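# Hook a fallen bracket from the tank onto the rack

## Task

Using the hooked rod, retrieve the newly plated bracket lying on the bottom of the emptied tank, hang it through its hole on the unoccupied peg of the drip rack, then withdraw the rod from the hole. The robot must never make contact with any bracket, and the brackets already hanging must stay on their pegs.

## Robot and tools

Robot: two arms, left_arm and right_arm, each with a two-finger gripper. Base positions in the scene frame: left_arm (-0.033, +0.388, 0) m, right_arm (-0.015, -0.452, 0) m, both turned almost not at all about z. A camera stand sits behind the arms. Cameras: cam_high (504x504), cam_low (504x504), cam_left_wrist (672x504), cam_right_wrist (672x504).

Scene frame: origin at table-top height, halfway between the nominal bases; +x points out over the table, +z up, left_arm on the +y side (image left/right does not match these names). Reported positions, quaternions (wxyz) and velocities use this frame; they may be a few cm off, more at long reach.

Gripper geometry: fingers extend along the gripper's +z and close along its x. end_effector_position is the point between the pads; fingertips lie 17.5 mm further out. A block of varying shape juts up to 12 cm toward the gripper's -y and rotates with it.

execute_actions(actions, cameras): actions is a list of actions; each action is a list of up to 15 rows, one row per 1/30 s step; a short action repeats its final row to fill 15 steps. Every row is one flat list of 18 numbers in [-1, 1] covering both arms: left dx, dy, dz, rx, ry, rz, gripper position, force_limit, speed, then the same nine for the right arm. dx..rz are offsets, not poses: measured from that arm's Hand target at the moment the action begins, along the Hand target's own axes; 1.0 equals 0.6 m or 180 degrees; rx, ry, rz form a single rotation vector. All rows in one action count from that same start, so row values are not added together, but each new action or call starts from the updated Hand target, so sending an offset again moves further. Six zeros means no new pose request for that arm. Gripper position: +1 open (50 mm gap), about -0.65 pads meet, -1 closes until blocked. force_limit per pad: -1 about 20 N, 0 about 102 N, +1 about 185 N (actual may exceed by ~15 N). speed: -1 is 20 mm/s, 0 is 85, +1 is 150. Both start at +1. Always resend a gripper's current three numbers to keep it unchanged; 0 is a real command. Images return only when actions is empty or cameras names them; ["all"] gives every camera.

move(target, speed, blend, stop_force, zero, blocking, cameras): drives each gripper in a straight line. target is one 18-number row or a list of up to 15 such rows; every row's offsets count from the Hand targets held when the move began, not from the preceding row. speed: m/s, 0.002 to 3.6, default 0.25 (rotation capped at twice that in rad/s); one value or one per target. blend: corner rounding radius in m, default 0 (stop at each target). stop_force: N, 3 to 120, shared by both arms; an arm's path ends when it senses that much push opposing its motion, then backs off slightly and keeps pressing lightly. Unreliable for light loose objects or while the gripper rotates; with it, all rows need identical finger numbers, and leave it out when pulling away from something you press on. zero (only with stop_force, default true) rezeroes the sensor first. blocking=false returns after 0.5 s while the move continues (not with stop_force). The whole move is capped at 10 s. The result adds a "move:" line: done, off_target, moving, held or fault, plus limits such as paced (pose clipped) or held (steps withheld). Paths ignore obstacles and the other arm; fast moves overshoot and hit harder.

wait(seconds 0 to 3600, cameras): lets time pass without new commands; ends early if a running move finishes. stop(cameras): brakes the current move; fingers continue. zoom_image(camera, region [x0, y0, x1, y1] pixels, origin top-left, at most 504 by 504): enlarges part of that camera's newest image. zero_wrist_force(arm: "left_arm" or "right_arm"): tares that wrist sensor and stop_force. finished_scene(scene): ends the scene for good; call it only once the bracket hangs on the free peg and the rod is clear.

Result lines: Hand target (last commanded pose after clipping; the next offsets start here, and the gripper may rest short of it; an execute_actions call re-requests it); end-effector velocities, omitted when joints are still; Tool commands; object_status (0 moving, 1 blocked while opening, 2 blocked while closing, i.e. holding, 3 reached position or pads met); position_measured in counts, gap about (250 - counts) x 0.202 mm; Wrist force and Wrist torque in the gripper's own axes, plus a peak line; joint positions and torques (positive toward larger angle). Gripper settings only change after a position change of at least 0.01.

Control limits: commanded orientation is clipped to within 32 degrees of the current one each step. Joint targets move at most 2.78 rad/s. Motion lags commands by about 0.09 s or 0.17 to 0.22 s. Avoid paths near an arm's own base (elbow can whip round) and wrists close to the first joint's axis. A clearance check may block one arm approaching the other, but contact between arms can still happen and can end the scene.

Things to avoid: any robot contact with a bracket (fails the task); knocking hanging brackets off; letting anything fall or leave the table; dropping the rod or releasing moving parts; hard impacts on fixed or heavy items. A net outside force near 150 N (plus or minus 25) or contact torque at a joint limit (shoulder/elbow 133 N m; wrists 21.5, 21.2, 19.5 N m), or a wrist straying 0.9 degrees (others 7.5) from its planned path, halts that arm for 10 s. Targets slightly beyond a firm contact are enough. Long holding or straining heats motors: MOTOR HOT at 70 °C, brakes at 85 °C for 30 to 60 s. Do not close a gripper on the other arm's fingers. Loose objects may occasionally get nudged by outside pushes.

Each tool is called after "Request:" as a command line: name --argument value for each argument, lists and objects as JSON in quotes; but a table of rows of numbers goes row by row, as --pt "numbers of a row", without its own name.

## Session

Request:
execute_actions --actions '[]'

Request:
zoom_image --camera "cam_high" --region '[90, 180, 400, 360]'

Scene clock: 0.00 s.
left_arm: end_effector_position=(+0.2937, +0.4479, +0.2735) position_measured=3 object_status=3 end_effector_quat_wxyz=(+0.187, +0.106, +0.974, +0.071) | right_arm: end_effector_position=(+0.4831, -0.1389, +0.2666) position_measured=4 object_status=3 end_effector_quat_wxyz=(+0.167, +0.445, +0.813, -0.336)
Joint positions: left_arm=[-0.467 -2.349 2.308 -1.84 -1.309 -1.781] | right_arm=[4.091 -2.123 -1.04 -2.233 1.187 0.533]
Joint velocities: within noise
Joint torques (N m): no reading
Wrist force (N): no reading
Wrist torque (N m): no reading
Wrist force, peak (N): no reading
Hand target: left_arm +0.2937, +0.4479, +0.2735; +0.187, +0.106, +0.974, +0.071 | right_arm +0.4831, -0.1389, +0.2666; +0.167, +0.445, +0.813, -0.336
Tool commands: left_gripper/position=+1.0 left_gripper/force_limit=+1.0 left_gripper/speed=+1.0 right_gripper/position=+0.992157 right_gripper/force_limit=+1.0 right_gripper/speed=+1.0

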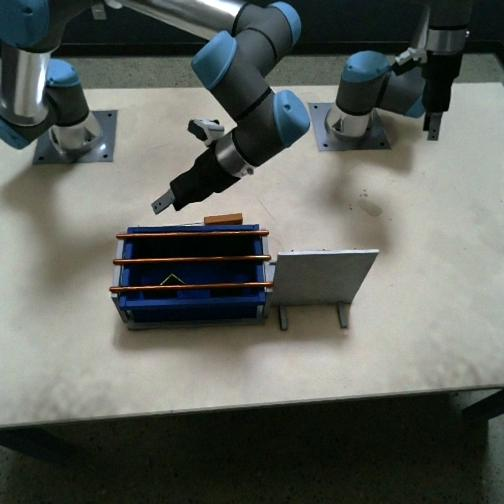

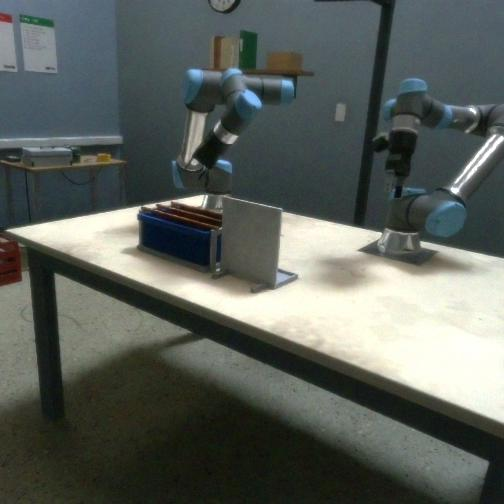

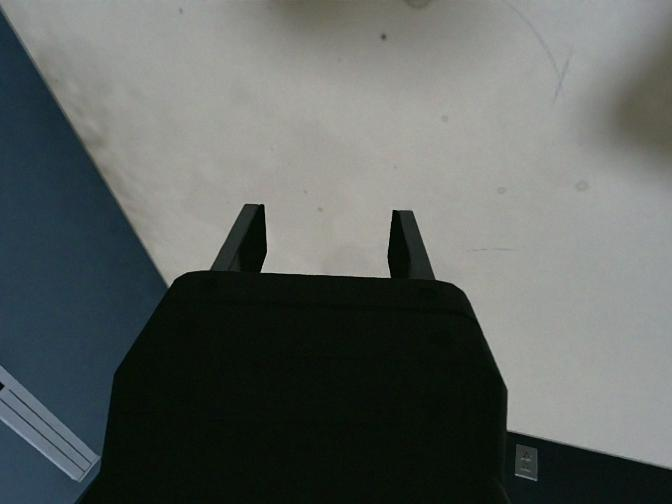

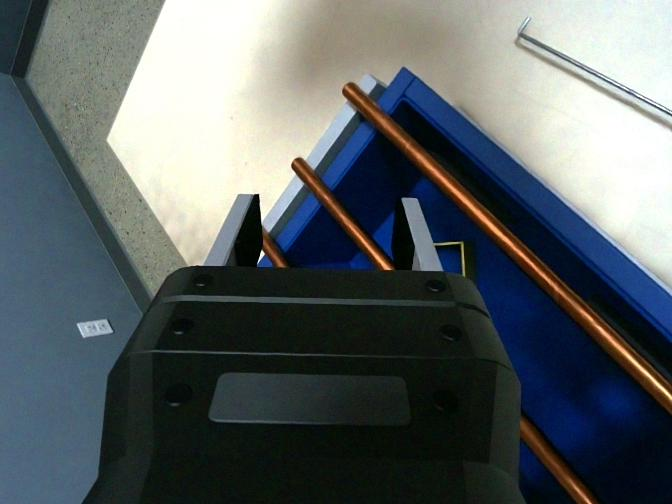

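Scaled by 1.626 from the camera's image (finer frame: 720x720).

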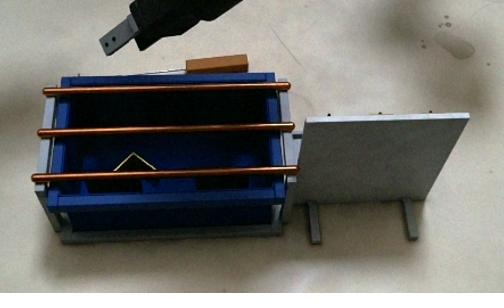

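Request:
move --target '[0,0,0,0,0,0,1,1,1,0.178,-0.399,-0.345,-0.228,-0.285,-0.685,1,1,1]' --speed 0.5 --cameras '["cam_right_wrist","cam_high"]'

Request:
zoom_image --camera "cam_right_wrist" --region '[168, 0, 588, 252]'

Request:
zoom_image --camera "cam_high" --region '[100, 200, 290, 330]'

Scene clock: 7.10 s.
left_arm: end_effector_position=(+0.2937, +0.4479, +0.2735) position_measured=3 object_status=3 end_effector_quat_wxyz=(+0.187, +0.106, +0.974, +0.071) | right_arm: end_effector_position=(+0.2299, -0.0204, +0.4495) position_measured=3 object_status=3 end_effector_quat_wxyz=(-0.183, +0.682, -0.684, +0.183)
Joint positions: left_arm=[-0.467 -2.349 2.308 -1.84 -1.309 -1.781] | right_arm=[4.741 -1.442 -1.462 -1.835 1.048 -1.518]
Joint torques (N m): left_arm=[-0.04 4.66 -29.12 -3.65 0.7 0.01] | right_arm=[-14.39 8.57 17.24 0 -2.69 -1.72]
Wrist force (N): left_arm=[-0.4 0.1 -0.1] | right_arm=[-1.8 -0.1 0.1]
Wrist torque (N m): left_arm=[0.02 0.06 0.00] | right_arm=[-0.09 0.12 -0.16]
Wrist force, peak (N): left_arm=[-0.4 -0.5 0.3] | right_arm=[-2.1 0.1 -1.1]
Hand target: left_arm +0.2937, +0.4479, +0.2735; +0.187, +0.106, +0.974, +0.071 | right_arm +0.2299, -0.0204, +0.4494; -0.183, +0.682, -0.684, +0.183
Off the commanded pose: left_arm 0.000 m, 0 deg | right_arm 0.000 m, 0 deg.
move: done
Images, in order (width x height): cam_high 504x504, cam_right_wrist 672x504.

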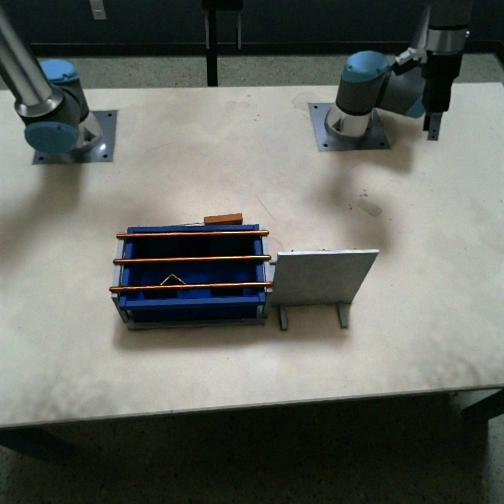

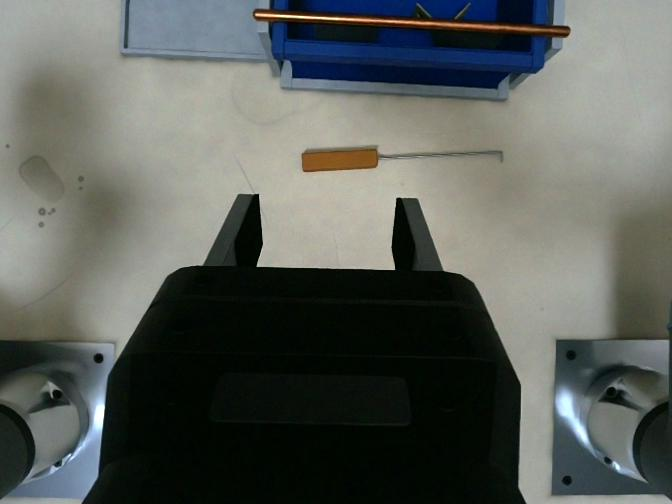

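Scaled by 1.200 from the camera's image (finer frame: 960x720).

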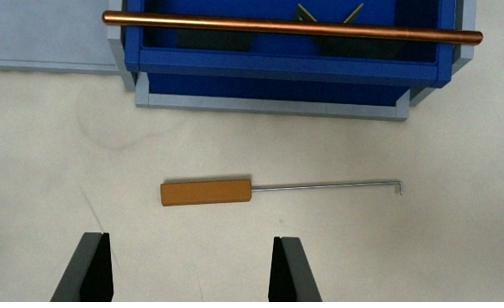

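Scaled by 2.653 from the camera's image (finer frame: 720x720).

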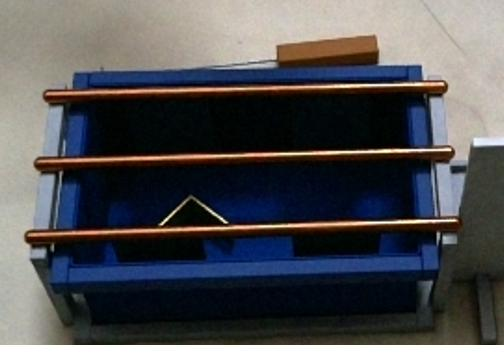

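Request:
move --target '[0,0,0,0,0,0,1,1,1,0.267,0.01,0.39,0.149,0,0,1,1,1]' --speed 0.5 --cameras '["cam_right_wrist"]'

Request:
zoom_image --camera "cam_right_wrist" --region '[216, 0, 456, 240]'

Request:
move --pt "-0.162 -0.385 -0.0655 0.135 -0.2875 0.8345 1 1 1 0 0 0 0 0 0 1 1 1" --pt "-0.16 -0.763 0.22 0.135 -0.2875 0.8345 1 1 1 0 0 0 0 0 0 1 1 1" --speed 0.5 --blend '[0.04,0]' --cameras '["cam_left_wrist","cam_high"]'

Scene clock: 17.30 s.
left_arm: end_effector_position=(+0.2937, +0.4479, +0.2735) position_measured=3 object_status=3 end_effector_quat_wxyz=(+0.187, +0.106, +0.974, +0.071) | right_arm: end_effector_position=(+0.3414, -0.1810, +0.2437) position_measured=3 object_status=3 end_effector_quat_wxyz=(-0.336, +0.621, -0.623, +0.337)
Joint positions: left_arm=[-0.467 -2.349 2.308 -1.84 -1.309 -1.781] | right_arm=[4.677 -1.129 -2.444 -1.112 0.579 -1.605]
Joint torques (N m): left_arm=[-0.3 5.67 -28.57 -3.69 0.64 -0.11] | right_arm=[12.63 16.25 14 5.5 -4.28 0.17]
Wrist force (N): left_arm=[-0.2 0.1 -0.1] | right_arm=[-2.3 -0.3 -1.1]
Wrist torque (N m): left_arm=[0.01 0.04 0.00] | right_arm=[-0.09 0.08 -0.23]
Wrist force, peak (N): left_arm=[-0.5 -0.2 0.1] | right_arm=[-4.0 -1.2 -3.5]
Hand target: left_arm +0.2937, +0.4479, +0.2735; +0.187, +0.106, +0.974, +0.071 | right_arm +0.3413, -0.1809, +0.2438; -0.336, +0.621, -0.623, +0.337
Off the commanded pose: left_arm 0.000 m, 0 deg | right_arm 0.000 m, 0 deg.
move: done

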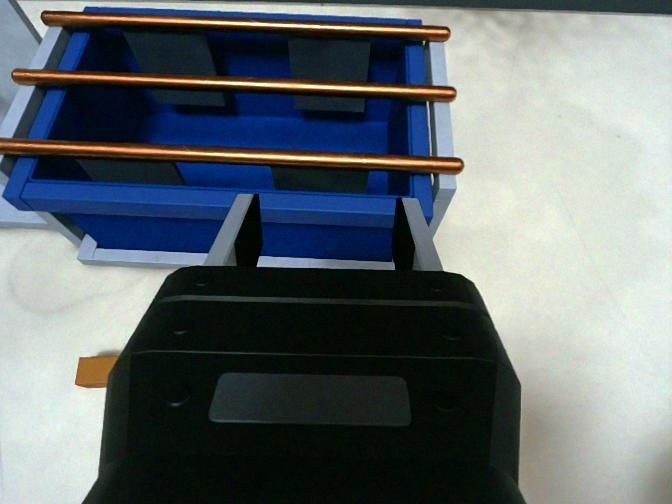

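Scaled by 2.100 from the camera's image (finer frame: 960x720).

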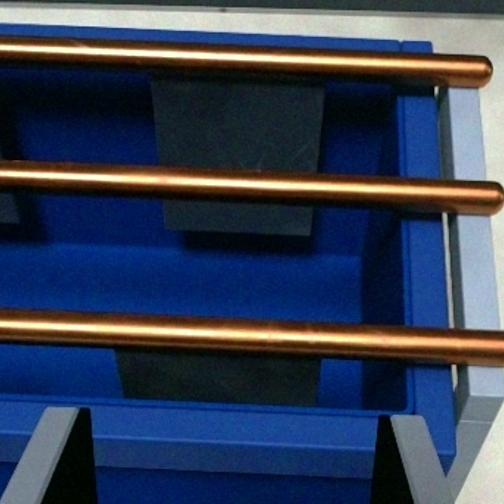

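Scene clock: 21.30 s.
left_arm: end_effector_position=(+0.3486, -0.0043, +0.1042) position_measured=3 object_status=3 end_effector_quat_wxyz=(+0.259, +0.966, +0.016, +0.006) | right_arm: end_effector_position=(+0.3413, -0.1809, +0.2438) position_measured=3 object_status=3 end_effector_quat_wxyz=(-0.336, +0.621, -0.623, +0.337)
Joint positions: left_arm=[-0.903 -1.363 2.203 -2.849 -1.87 0.566] | right_arm=[4.677 -1.128 -2.444 -1.112 0.579 -1.605]
Joint torques (N m): left_arm=[-4.64 -19.31 -18.96 -6.45 -1.78 -1.04] | right_arm=[12.78 18.96 15.85 6.12 -4.01 -1.29]
Wrist force (N): left_arm=[-1.4 -0.3 -1.2] | right_arm=[-2.3 -0.4 -1.1]
Wrist torque (N m): left_arm=[-0.19 0.16 0.12] | right_arm=[-0.10 0.08 -0.23]
Wrist force, peak (N): left_arm=[-0.4 0.0 -4.3] | right_arm=[-2.6 -0.4 -1.2]
Hand target: left_arm +0.3486, -0.0044, +0.1042; +0.259, +0.966, +0.017, +0.006 | right_arm +0.3413, -0.1809, +0.2438; -0.336, +0.621, -0.623, +0.337
Off the commanded pose: left_arm 0.000 m, 0 deg | right_arm 0.000 m, 0 deg.
move: done
Images, in order (width x height): cam_high 504x504, cam_left_wrist 672x504.

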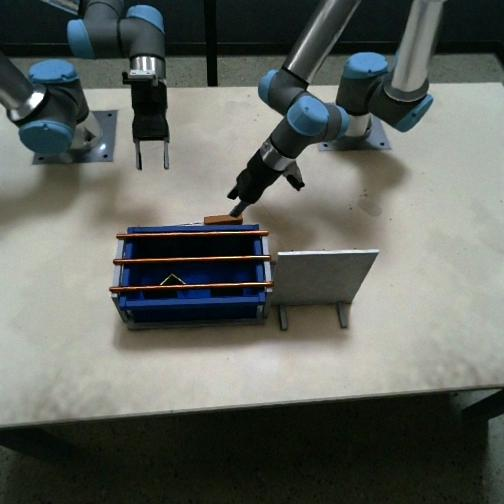

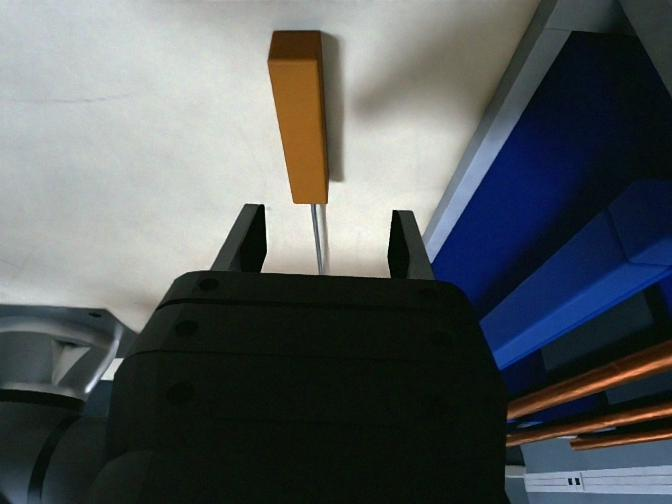

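Request:
move --target '[-0.021,-0.078,0.0318,0,0.0178,-0.0308,1,1,1,0,-0.189,0.028,-0.149,0,0,1,1,1]' --speed 0.25 --cameras '["cam_left_wrist","cam_right_wrist"]'

Request:
zoom_image --camera "cam_right_wrist" --region '[236, 50, 436, 230]'

Scene clock: 36.57 s.
left_arm: end_effector_position=(+0.3350, +0.0261, +0.0641) position_measured=3 object_status=3 end_effector_quat_wxyz=(+0.259, +0.963, +0.070, +0.020) | right_arm: end_effector_position=(+0.4175, -0.1810, +0.3295) position_measured=3 object_status=3 end_effector_quat_wxyz=(-0.183, +0.682, -0.684, +0.183)
Joint positions: left_arm=[-0.913 -1.332 2.342 -3.049 -1.816 0.452] | right_arm=[4.192 -1.329 -1.935 -1.177 1.117 -2.137]
Joint torques (N m): left_arm=[1.71 -35.18 -26.14 -2.44 -2.34 1.28] | right_arm=[-8.19 19.95 27.69 4.26 0.22 -1.07]
Wrist force (N): left_arm=[-1.2 0.1 -0.4] | right_arm=[-1.8 0.0 -0.5]
Wrist torque (N m): left_arm=[-0.11 0.14 0.12] | right_arm=[-0.07 0.15 -0.19]
Wrist force, peak (N): left_arm=[-1.6 0.0 -1.3] | right_arm=[-2.5 2.1 -1.4]
Hand target: left_arm +0.3350, +0.0261, +0.0642; +0.259, +0.963, +0.070, +0.020 | right_arm +0.4175, -0.1810, +0.3295; -0.183, +0.682, -0.684, +0.183
Off the commanded pose: left_arm 0.000 m, 0 deg | right_arm 0.000 m, 0 deg.
move: done

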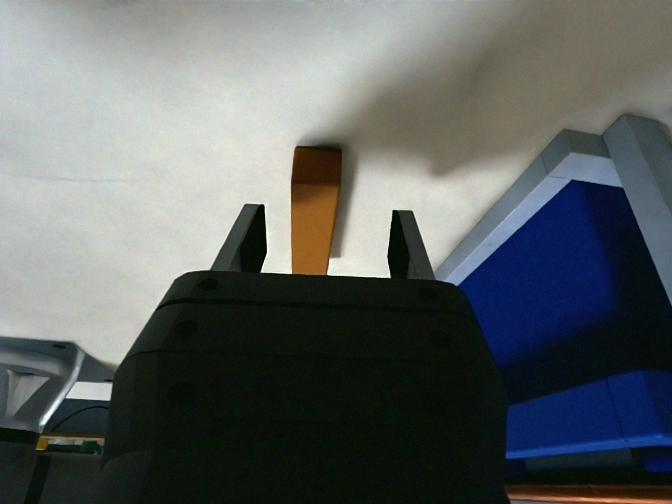

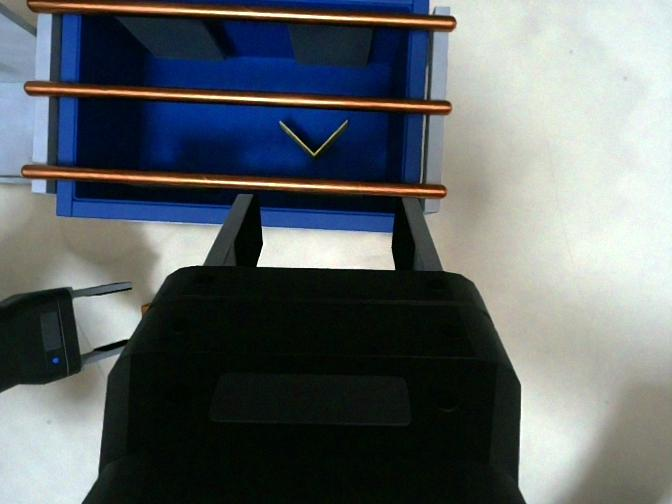

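Scaled by 2.520 from the camera's image (finer frame: 960x720).

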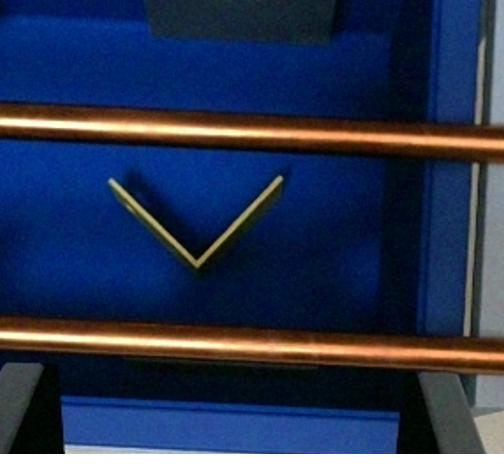

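Request:
move --pt "-0.0133 -0.0144 -0.0083 0 0 0 1 1 1 0 0 0 0 0 0 1 1 1" --pt "-0.0133 -0.0478 0.0493 0 0 0 1 1 1 0 0 0 0 0 0 1 1 1" --speed 0.1 --blend '[0.005,0]' --stop_force 12 --cameras '["cam_left_wrist"]'

Scene clock: 41.43 s.
left_arm: end_effector_position=(+0.3258, +0.0348, +0.0242) position_measured=3 object_status=3 end_effector_quat_wxyz=(+0.259, +0.963, +0.070, +0.020) | right_arm: end_effector_position=(+0.4175, -0.1810, +0.3295) position_measured=3 object_status=3 end_effector_quat_wxyz=(-0.183, +0.682, -0.684, +0.183)
Joint positions: left_arm=[-0.918 -1.233 2.397 -3.205 -1.814 0.447] | right_arm=[4.192 -1.329 -1.935 -1.177 1.117 -2.137]
Joint torques (N m): left_arm=[7.15 -19.87 -23.9 -6.51 -2.23 -1.76] | right_arm=[-11.07 15.53 25.39 1.78 0.09 -1.67]
Wrist force (N): left_arm=[-1.1 -0.1 -0.7] | right_arm=[-1.9 -0.1 -0.2]
Wrist torque (N m): left_arm=[-0.17 0.12 0.12] | right_arm=[-0.10 0.17 -0.19]
Wrist force, peak (N): left_arm=[-1.3 0.5 -2.6] | right_arm=[-2.2 0.1 -0.1]
Hand target: left_arm +0.3258, +0.0348, +0.0242; +0.259, +0.963, +0.070, +0.020 | right_arm +0.4175, -0.1810, +0.3295; -0.183, +0.682, -0.684, +0.183
Off the commanded pose: left_arm 0.000 m, 0 deg | right_arm 0.000 m, 0 deg.
move: done

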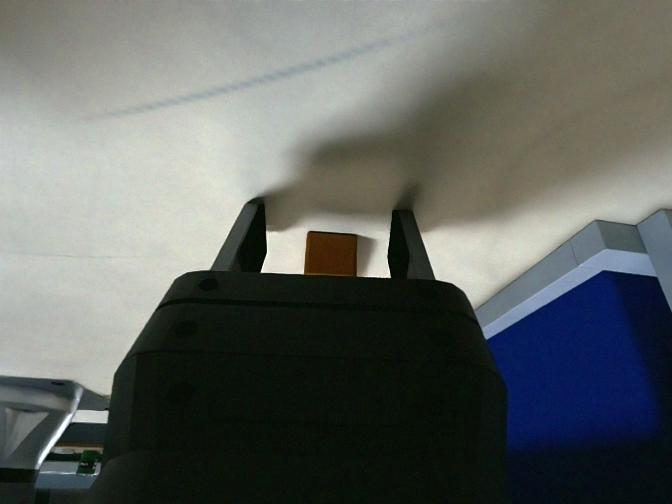

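Request:
move --pt "0.002 0.0577 0.0333 0 0 0 1 1 1 0 0 0 0 0 0 1 1 1" --pt "0.002 0.0577 0.0333 0 0 0 -1 -0.5 -0.5 0 0 0 0 0 0 1 1 1" --speed 0.1 --cameras '["cam_left_wrist"]'

Scene clock: 44.27 s.
left_arm: end_effector_position=(+0.3328, -0.0045, +0.0243) position_measured=143 object_status=2 end_effector_quat_wxyz=(+0.259, +0.963, +0.070, +0.020) | right_arm: end_effector_position=(+0.4175, -0.1810, +0.3295) position_measured=3 object_status=3 end_effector_quat_wxyz=(-0.183, +0.682, -0.684, +0.183)
Joint positions: left_arm=[-0.962 -1.189 2.316 -3.178 -1.794 0.407] | right_arm=[4.192 -1.329 -1.935 -1.177 1.117 -2.137]
Joint torques (N m): left_arm=[4.31 -37.84 -23.11 -5.5 -0.93 1.17] | right_arm=[-8.49 13.14 19.12 3.65 -1.17 -1.35]
Wrist force (N): left_arm=[-1.2 -0.2 -0.2] | right_arm=[-1.9 -0.1 -0.2]
Wrist torque (N m): left_arm=[-0.11 0.13 0.00] | right_arm=[-0.09 0.16 -0.18]
Wrist force, peak (N): left_arm=[-1.1 -1.7 -1.4] | right_arm=[-2.1 0.0 -0.2]
Hand target: left_arm +0.3328, -0.0045, +0.0243; +0.259, +0.963, +0.070, +0.020 | right_arm +0.4175, -0.1810, +0.3295; -0.183, +0.682, -0.684, +0.183
Off the commanded pose: left_arm 0.000 m, 0 deg | right_arm 0.000 m, 0 deg.
move: done

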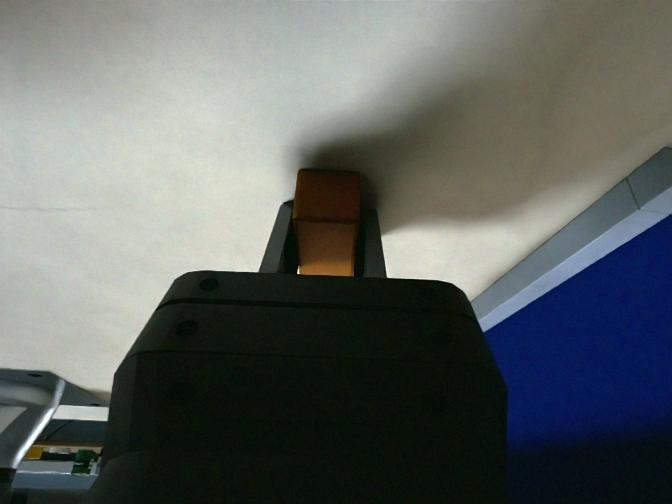

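Request:
execute_actions --actions '[]' --cameras '["cam_right_wrist","cam_high"]'

Request:
zoom_image --camera "cam_right_wrist" --region '[270, 110, 360, 170]'

Request:
zoom_image --camera "cam_high" --region '[150, 260, 200, 300]'

Scene clock: 47.73 s.
left_arm: end_effector_position=(+0.3328, -0.0045, +0.0243) position_measured=143 object_status=2 end_effector_quat_wxyz=(+0.259, +0.963, +0.070, +0.020) | right_arm: end_effector_position=(+0.4175, -0.1811, +0.3295) position_measured=3 object_status=3 end_effector_quat_wxyz=(-0.183, +0.682, -0.684, +0.183)
Joint positions: left_arm=[-0.962 -1.189 2.316 -3.178 -1.794 0.407] | right_arm=[4.192 -1.329 -1.935 -1.177 1.117 -2.137]
Joint velocities: within noise
Joint torques (N m): left_arm=[-3.87 -24.52 -24.47 -1.74 1.32 0.58] | right_arm=[-5.91 13.49 18.31 5.42 -1.85 -1.15]
Wrist force (N): left_arm=[-1.0 -0.1 -0.5] | right_arm=[-1.9 0.1 -0.2]
Wrist torque (N m): left_arm=[-0.07 0.10 0.01] | right_arm=[-0.06 0.17 -0.19]
Wrist force, peak (N): left_arm=[-1.4 -0.3 -0.6] | right_arm=[-2.2 0.1 0.0]
Hand target: left_arm +0.3328, -0.0045, +0.0243; +0.259, +0.963, +0.070, +0.020 | right_arm +0.4175, -0.1810, +0.3295; -0.183, +0.682, -0.684, +0.183
Tool commands: left_gripper/position=-1.0 left_gripper/force_limit=-0.5 left_gripper/speed=-0.5 right_gripper/position=+1.0 right_gripper/force_limit=+1.0 right_gripper/speed=+1.0
Off the commanded pose: left_arm 0.000 m, 0 deg | right_arm 0.000 m, 0 deg.
Images, in order (width x height): cam_high 504x504, cam_right_wrist 672x504.

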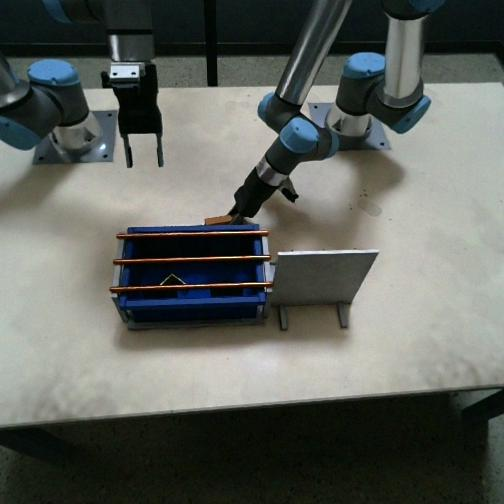

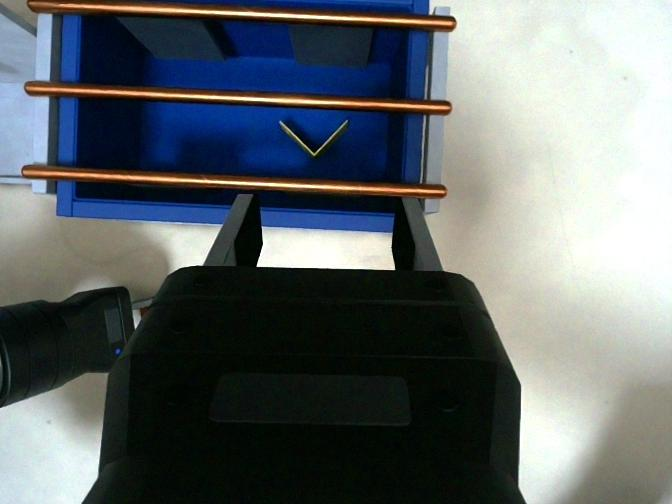

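Scaled by 5.600 from the camera's image (finer frame: 960x720).

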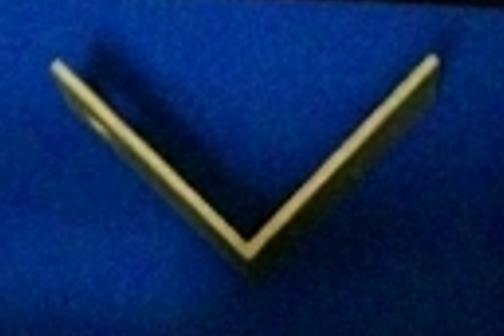

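Scaled by 10.080 from the camera's image (finer frame: 720x720).

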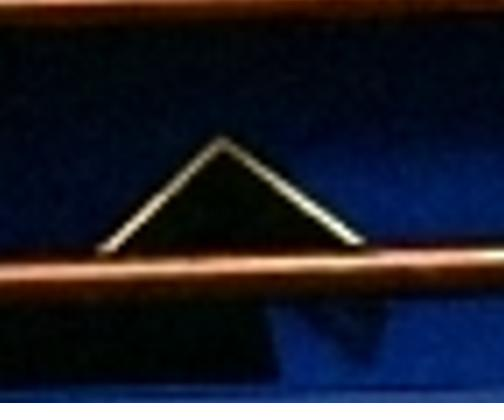

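Request:
move --target '[0,0.1,-0.173,0,0,0,-1,-0.5,-0.5,0.215,-0.125,0.225,0.1167,-0.347,-0.3665,1,1,1]' --speed 0.4 --cameras '["cam_right_wrist"]'

Request:
move --target '[0.194,0.4845,-0.325,0.4435,0.099,0.3745,-1,-0.5,-0.5,0,0,0,0,0,0,1,1,1]' --speed 0.35 --cameras '["cam_right_wrist","cam_high","cam_low"]'

Scene clock: 61.60 s.
left_arm: end_effector_position=(+0.3325, -0.0045, +0.1442) position_measured=143 object_status=2 end_effector_quat_wxyz=(+0.259, +0.963, +0.070, +0.020) | right_arm: end_effector_position=(+0.5497, -0.3104, +0.2501) position_measured=3 object_status=3 end_effector_quat_wxyz=(-0.476, +0.880, +0.000, +0.000) end_effector_velocity=(+0.000, +0.000, +0.000) end_effector_angular_velocity=(+0.001, -0.001, +0.003)
Joint positions: left_arm=[-0.962 -1.486 2.223 -2.787 -1.794 0.407] | right_arm=[3.23 -1.845 -1.818 -0.895 2.555 -4.527]
Joint velocities: left_arm=[within noise] | right_arm=[0 -0.001 0.001 -0.003 0.001 -0.005]
Joint torques (N m): left_arm=[-6.83 -16.28 -14.12 -6.28 1.13 -0.64] | right_arm=[13.2 48.15 25.95 0.49 3.04 -1.67]
Wrist force (N): left_arm=[-1.2 -0.2 -0.5] | right_arm=[-2.4 0.0 -1.4]
Wrist torque (N m): left_arm=[-0.11 0.09 -0.02] | right_arm=[-0.05 0.12 -0.24]
Wrist force, peak (N): left_arm=[-2.0 0.1 -0.8] | right_arm=[-3.3 0.3 -0.9]
Hand target: left_arm +0.3325, -0.0045, +0.1441; +0.259, +0.963, +0.070, +0.020 | right_arm +0.5496, -0.3104, +0.2501; -0.476, +0.880, +0.000, +0.000
Off the commanded pose: left_arm 0.000 m, 0 deg | right_arm 0.000 m, 0 deg.
move: done

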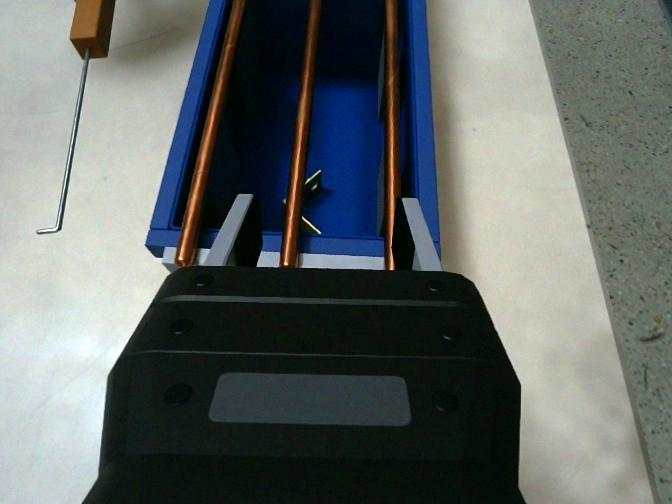

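Scene clock: 64.83 s.
left_arm: end_effector_position=(+0.4694, -0.1398, +0.4588) position_measured=143 object_status=2 end_effector_quat_wxyz=(-0.443, +0.768, -0.400, +0.230) | right_arm: end_effector_position=(+0.5496, -0.3104, +0.2501) position_measured=3 object_status=3 end_effector_quat_wxyz=(-0.476, +0.880, +0.000, +0.000)
Joint positions: left_arm=[-1.301 -0.889 0.507 -0.662 -0.618 0.952] | right_arm=[3.23 -1.844 -1.818 -0.895 2.555 -4.527]
Joint torques (N m): left_arm=[6.79 -57.57 -25.19 -2.12 3.68 1.62] | right_arm=[12.82 49.49 25.92 0.48 3.3 -1.79]
Wrist force (N): left_arm=[-1.6 4.3 2.0] | right_arm=[-2.5 0.0 -1.3]
Wrist torque (N m): left_arm=[0.55 0.29 0.21] | right_arm=[-0.04 0.12 -0.24]
Wrist force, peak (N): left_arm=[-1.4 4.9 2.1] | right_arm=[-2.6 -0.2 -1.4]
Hand target: left_arm +0.4694, -0.1397, +0.4588; -0.443, +0.768, -0.400, +0.230 | right_arm +0.5496, -0.3104, +0.2501; -0.476, +0.880, +0.000, +0.000
Off the commanded pose: left_arm 0.000 m, 0 deg | right_arm 0.000 m, 0 deg.
move: done
Images, in order (width x height): cam_high 504x504, cam_low 504x504, cam_right_wrist 672x504.

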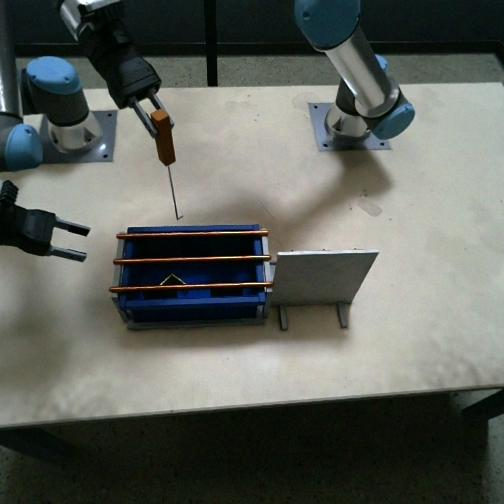

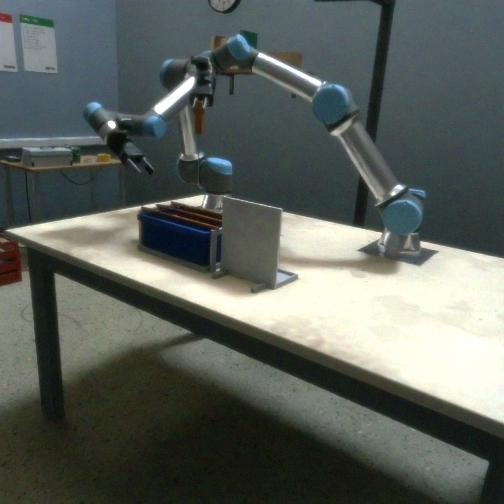

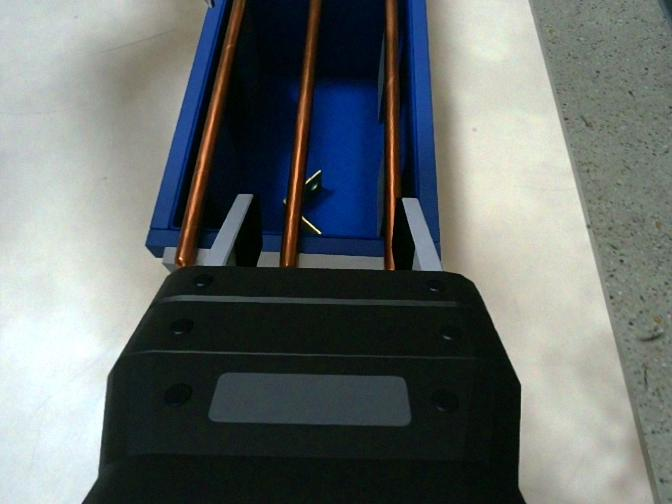

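Request:
zoom_image --camera "cam_right_wrist" --region '[270, 150, 350, 240]'

Request:
zoom_image --camera "cam_high" --region '[130, 90, 230, 300]'

Scaled by 5.600 from the camera's image (finer frame: 960x720).

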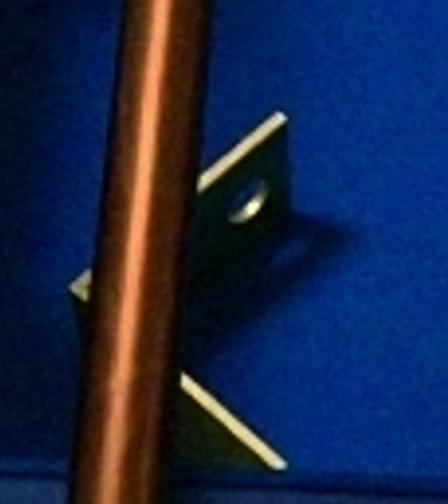

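Scaled by 2.400 from the camera's image (finer frame: 720x720).

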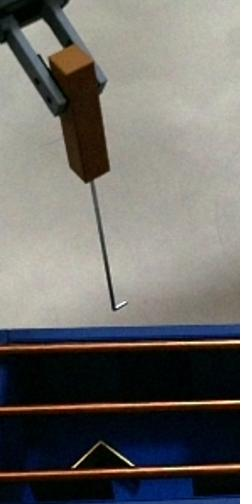

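Request:
move --pt "0.1 -0.067 0.1165 -0.0364 -0.0127 0.022 -1 -0.5 -0.5 0 0 0 0 0 0 1 1 1" --pt "0.1 0.1465 0.24 -0.0364 -0.0127 0.022 -1 -0.5 -0.5 0 0 0 0 0 0 1 1 1" --speed '[0.3,0.15]' --stop_force 12 --cameras '["cam_right_wrist","cam_high"]'

Request:
zoom_image --camera "cam_right_wrist" --region '[270, 110, 370, 240]'

Request:
zoom_image --camera "cam_high" --region '[140, 220, 220, 300]'

Scene clock: 74.70 s.
left_arm: end_effector_position=(+0.5698, -0.1426, +0.3106) position_measured=143 object_status=2 end_effector_quat_wxyz=(-0.414, +0.783, -0.430, +0.176) | right_arm: end_effector_position=(+0.5496, -0.3104, +0.2501) position_measured=3 object_status=3 end_effector_quat_wxyz=(-0.476, +0.880, +0.000, +0.000)
Joint positions: left_arm=[-1.151 -0.802 0.731 -1.18 -0.677 1.269] | right_arm=[3.23 -1.844 -1.818 -0.895 2.555 -4.527]
Joint torques (N m): left_arm=[-3.2 -48.25 -18.82 -4.33 -0.09 -1.88] | right_arm=[13.09 48.41 28.43 0.69 3.61 -1.86]
Wrist force (N): left_arm=[-1.4 4.1 1.4] | right_arm=[-2.5 0.0 -1.2]
Wrist torque (N m): left_arm=[0.48 0.22 0.10] | right_arm=[-0.05 0.12 -0.24]
Wrist force, peak (N): left_arm=[-1.0 5.8 2.7] | right_arm=[-2.7 -0.2 -1.5]
Hand target: left_arm +0.5698, -0.1426, +0.3106; -0.414, +0.783, -0.430, +0.176 | right_arm +0.5496, -0.3104, +0.2501; -0.476, +0.880, +0.000, +0.000
Off the commanded pose: left_arm 0.000 m, 0 deg | right_arm 0.000 m, 0 deg.
elbow stopped short (left arm): the move would have taken joint 3 (elbow) straighter than the controller allows.
move: done
Images, in order (width x height): cam_high 504x504, cam_right_wrist 672x504.

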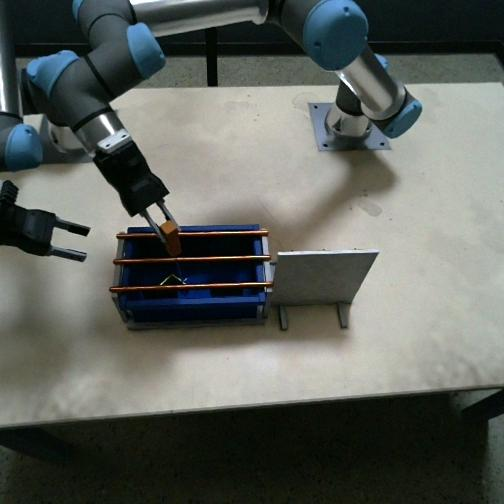

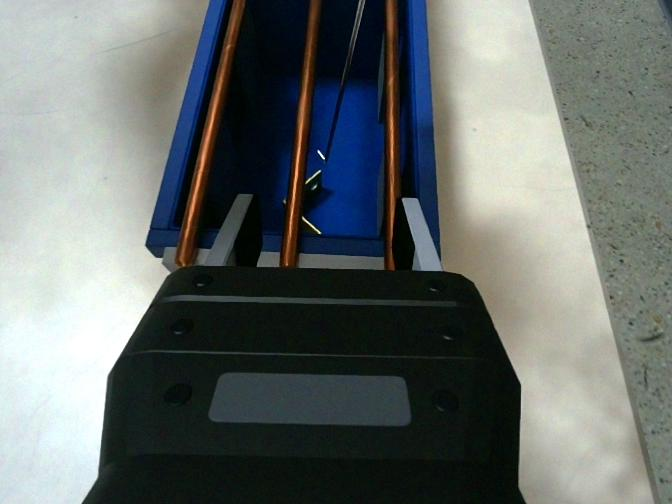

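Scaled by 3.877 from the camera's image (finer frame: 960x720).

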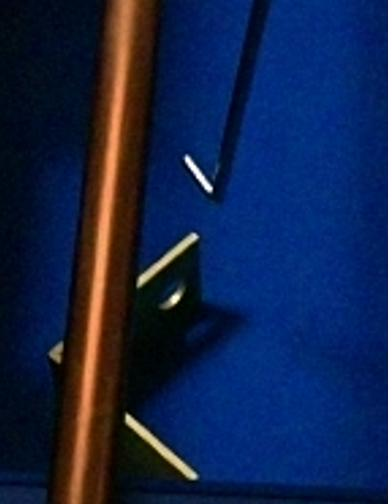

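Scaled by 6.300 from the camera's image (finer frame: 720x720).

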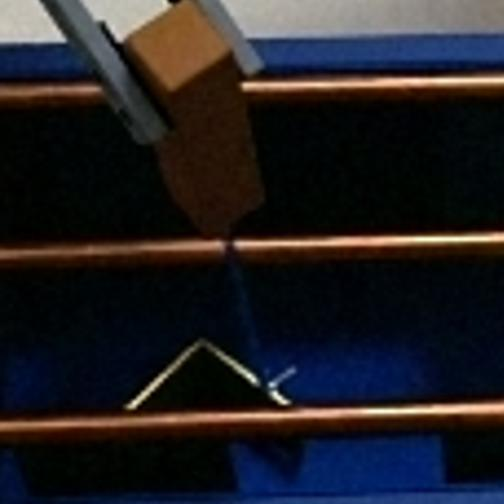

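Request:
move --target '[0.0275,0.006,-0.0117,0,0,0,-1,-0.5,-0.5,0,0,0,0,0,0,1,1,1]' --speed 0.1

Request:
move --target '[0.008,0.08,0.0594,0,0,0,-1,-0.5,-0.5,0,0,0,0,0,0,1,1,1]' --speed 0.025 --stop_force 4 --cameras '["cam_right_wrist","cam_high"]'

Request:
zoom_image --camera "cam_right_wrist" --region '[270, 140, 350, 220]'

Request:
zoom_image --camera "cam_high" --region '[140, 220, 220, 300]'

Scene clock: 79.33 s.
left_arm: end_effector_position=(+0.5728, -0.1606, +0.3105) position_measured=143 object_status=2 end_effector_quat_wxyz=(-0.414, +0.783, -0.430, +0.176) | right_arm: end_effector_position=(+0.5496, -0.3104, +0.2501) position_measured=3 object_status=3 end_effector_quat_wxyz=(-0.476, +0.880, +0.000, +0.000)
Joint positions: left_arm=[-1.157 -0.738 0.614 -1.121 -0.679 1.26] | right_arm=[3.23 -1.844 -1.818 -0.895 2.555 -4.527]
Joint torques (N m): left_arm=[6.83 -56.92 -34.39 -4.21 1.59 1.61] | right_arm=[12.79 48.06 26.88 0.58 3.44 -1.88]
Wrist force (N): left_arm=[-1.1 3.5 2.0] | right_arm=[-2.4 -0.2 -1.3]
Wrist torque (N m): left_arm=[0.32 0.22 0.17] | right_arm=[-0.08 0.11 -0.24]
Wrist force, peak (N): left_arm=[-2.7 3.5 2.4] | right_arm=[-2.8 -0.2 -1.2]
Hand target: left_arm +0.5729, -0.1606, +0.3106; -0.414, +0.783, -0.430, +0.176 | right_arm +0.5496, -0.3104, +0.2501; -0.476, +0.880, +0.000, +0.000
Off the commanded pose: left_arm 0.000 m, 0 deg | right_arm 0.000 m, 0 deg.
move: done

Scene clock: 82.40 s.
left_arm: end_effector_position=(+0.5729, -0.1606, +0.2541) position_measured=143 object_status=2 end_effector_quat_wxyz=(-0.414, +0.783, -0.430, +0.176) | right_arm: end_effector_position=(+0.5496, -0.3104, +0.2501) position_measured=3 object_status=3 end_effector_quat_wxyz=(-0.476, +0.880, +0.000, +0.000)
Joint positions: left_arm=[-1.157 -0.747 0.776 -1.273 -0.679 1.26] | right_arm=[3.23 -1.844 -1.818 -0.895 2.555 -4.527]
Joint torques (N m): left_arm=[-0.18 -63.29 -26.14 -3.96 -0.73 0.41] | right_arm=[13.35 49.01 26.48 0.5 3.65 -1.89]
Wrist force (N): left_arm=[-1.4 0.7 0.0] | right_arm=[-2.5 -0.1 -1.2]
Wrist torque (N m): left_arm=[0.34 0.25 0.14] | right_arm=[-0.06 0.13 -0.24]
Wrist force, peak (N): left_arm=[-2.2 -6.8 -4.9] | right_arm=[-2.7 0.0 -1.3]
Hand target: left_arm +0.5729, -0.1606, +0.2541; -0.414, +0.783, -0.430, +0.176 (not the last commanded pose) | right_arm +0.5496, -0.3104, +0.2501; -0.476, +0.880, +0.000, +0.000
Off the commanded pose: left_arm 0.003 m, 0 deg | right_arm 0.000 m, 0 deg.
move: contact (left_arm)
Images, in order (width x height): cam_high 504x504, cam_right_wrist 672x504.

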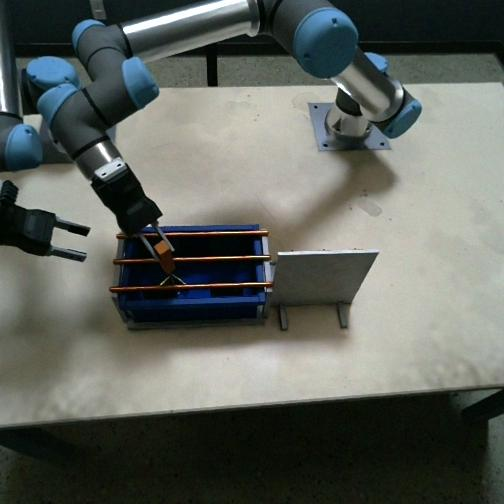

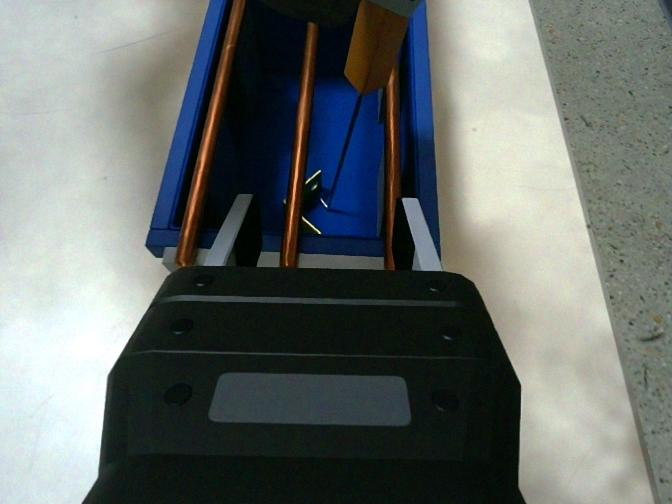

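Scaled by 6.300 from the camera's image (finer frame: 960x720).

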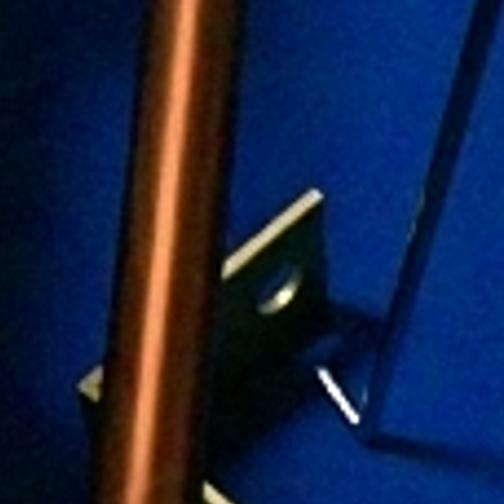

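Scaled by 6.300 from the camera's image (finer frame: 720x720).

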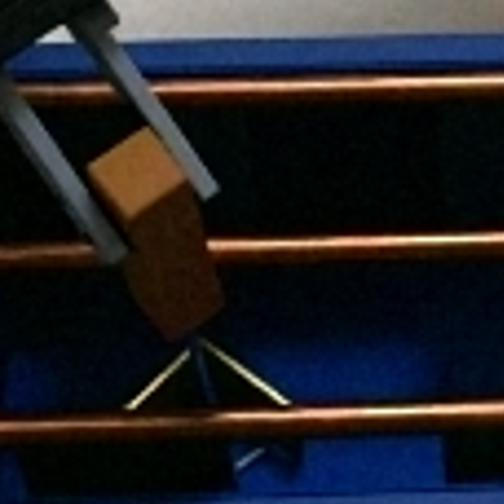

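Request:
move --pt "-0.0017 -0.016 -0.0118 0 0 0 -1 -0.5 -0.5 0 0 0 0 0 0 1 1 1" --pt "-0.0123 -0.0142 -0.0128 0 0 0 -1 -0.5 -0.5 0 0 0 0 0 0 1 1 1" --speed 0.04 --cameras '["cam_right_wrist"]'

Request:
zoom_image --camera "cam_right_wrist" --region '[270, 140, 350, 220]'

Scene clock: 88.37 s.
left_arm: end_effector_position=(+0.5683, -0.1560, +0.2661) position_measured=143 object_status=2 end_effector_quat_wxyz=(-0.414, +0.783, -0.430, +0.176) | right_arm: end_effector_position=(+0.5496, -0.3104, +0.2501) position_measured=3 object_status=3 end_effector_quat_wxyz=(-0.476, +0.880, +0.000, +0.000)
Joint positions: left_arm=[-1.16 -0.77 0.784 -1.256 -0.68 1.255] | right_arm=[3.23 -1.844 -1.818 -0.895 2.555 -4.527]
Joint torques (N m): left_arm=[3.39 -53.37 -31.59 -0.21 2.35 1.8] | right_arm=[14.52 48.47 26.18 0.69 3.23 -1.77]
Wrist force (N): left_arm=[-1.4 3.7 1.9] | right_arm=[-2.3 -0.1 -1.5]
Wrist torque (N m): left_arm=[0.39 0.20 0.25] | right_arm=[-0.07 0.10 -0.24]
Wrist force, peak (N): left_arm=[-1.3 4.1 2.4] | right_arm=[-2.6 -0.1 -1.5]
Hand target: left_arm +0.5683, -0.1559, +0.2661; -0.414, +0.783, -0.430, +0.176 | right_arm +0.5496, -0.3104, +0.2501; -0.476, +0.880, +0.000, +0.000
Off the commanded pose: left_arm 0.000 m, 0 deg | right_arm 0.000 m, 0 deg.
move: done

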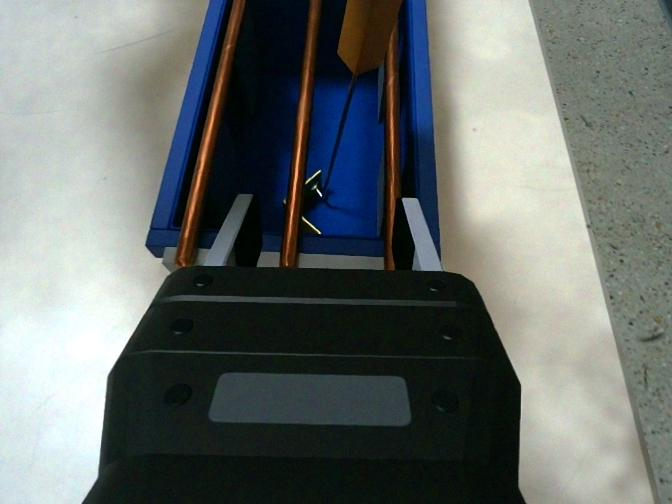

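Scaled by 6.300 from the camera's image (finer frame: 960x720).

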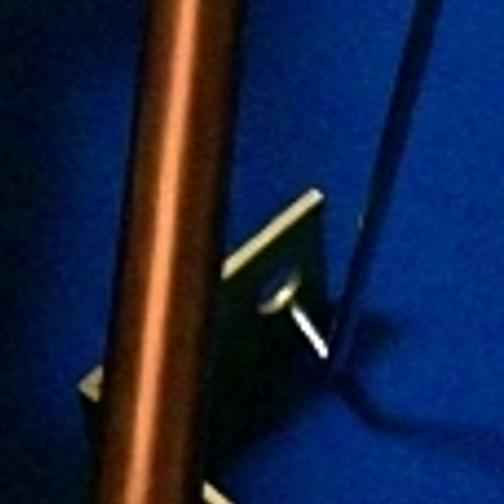

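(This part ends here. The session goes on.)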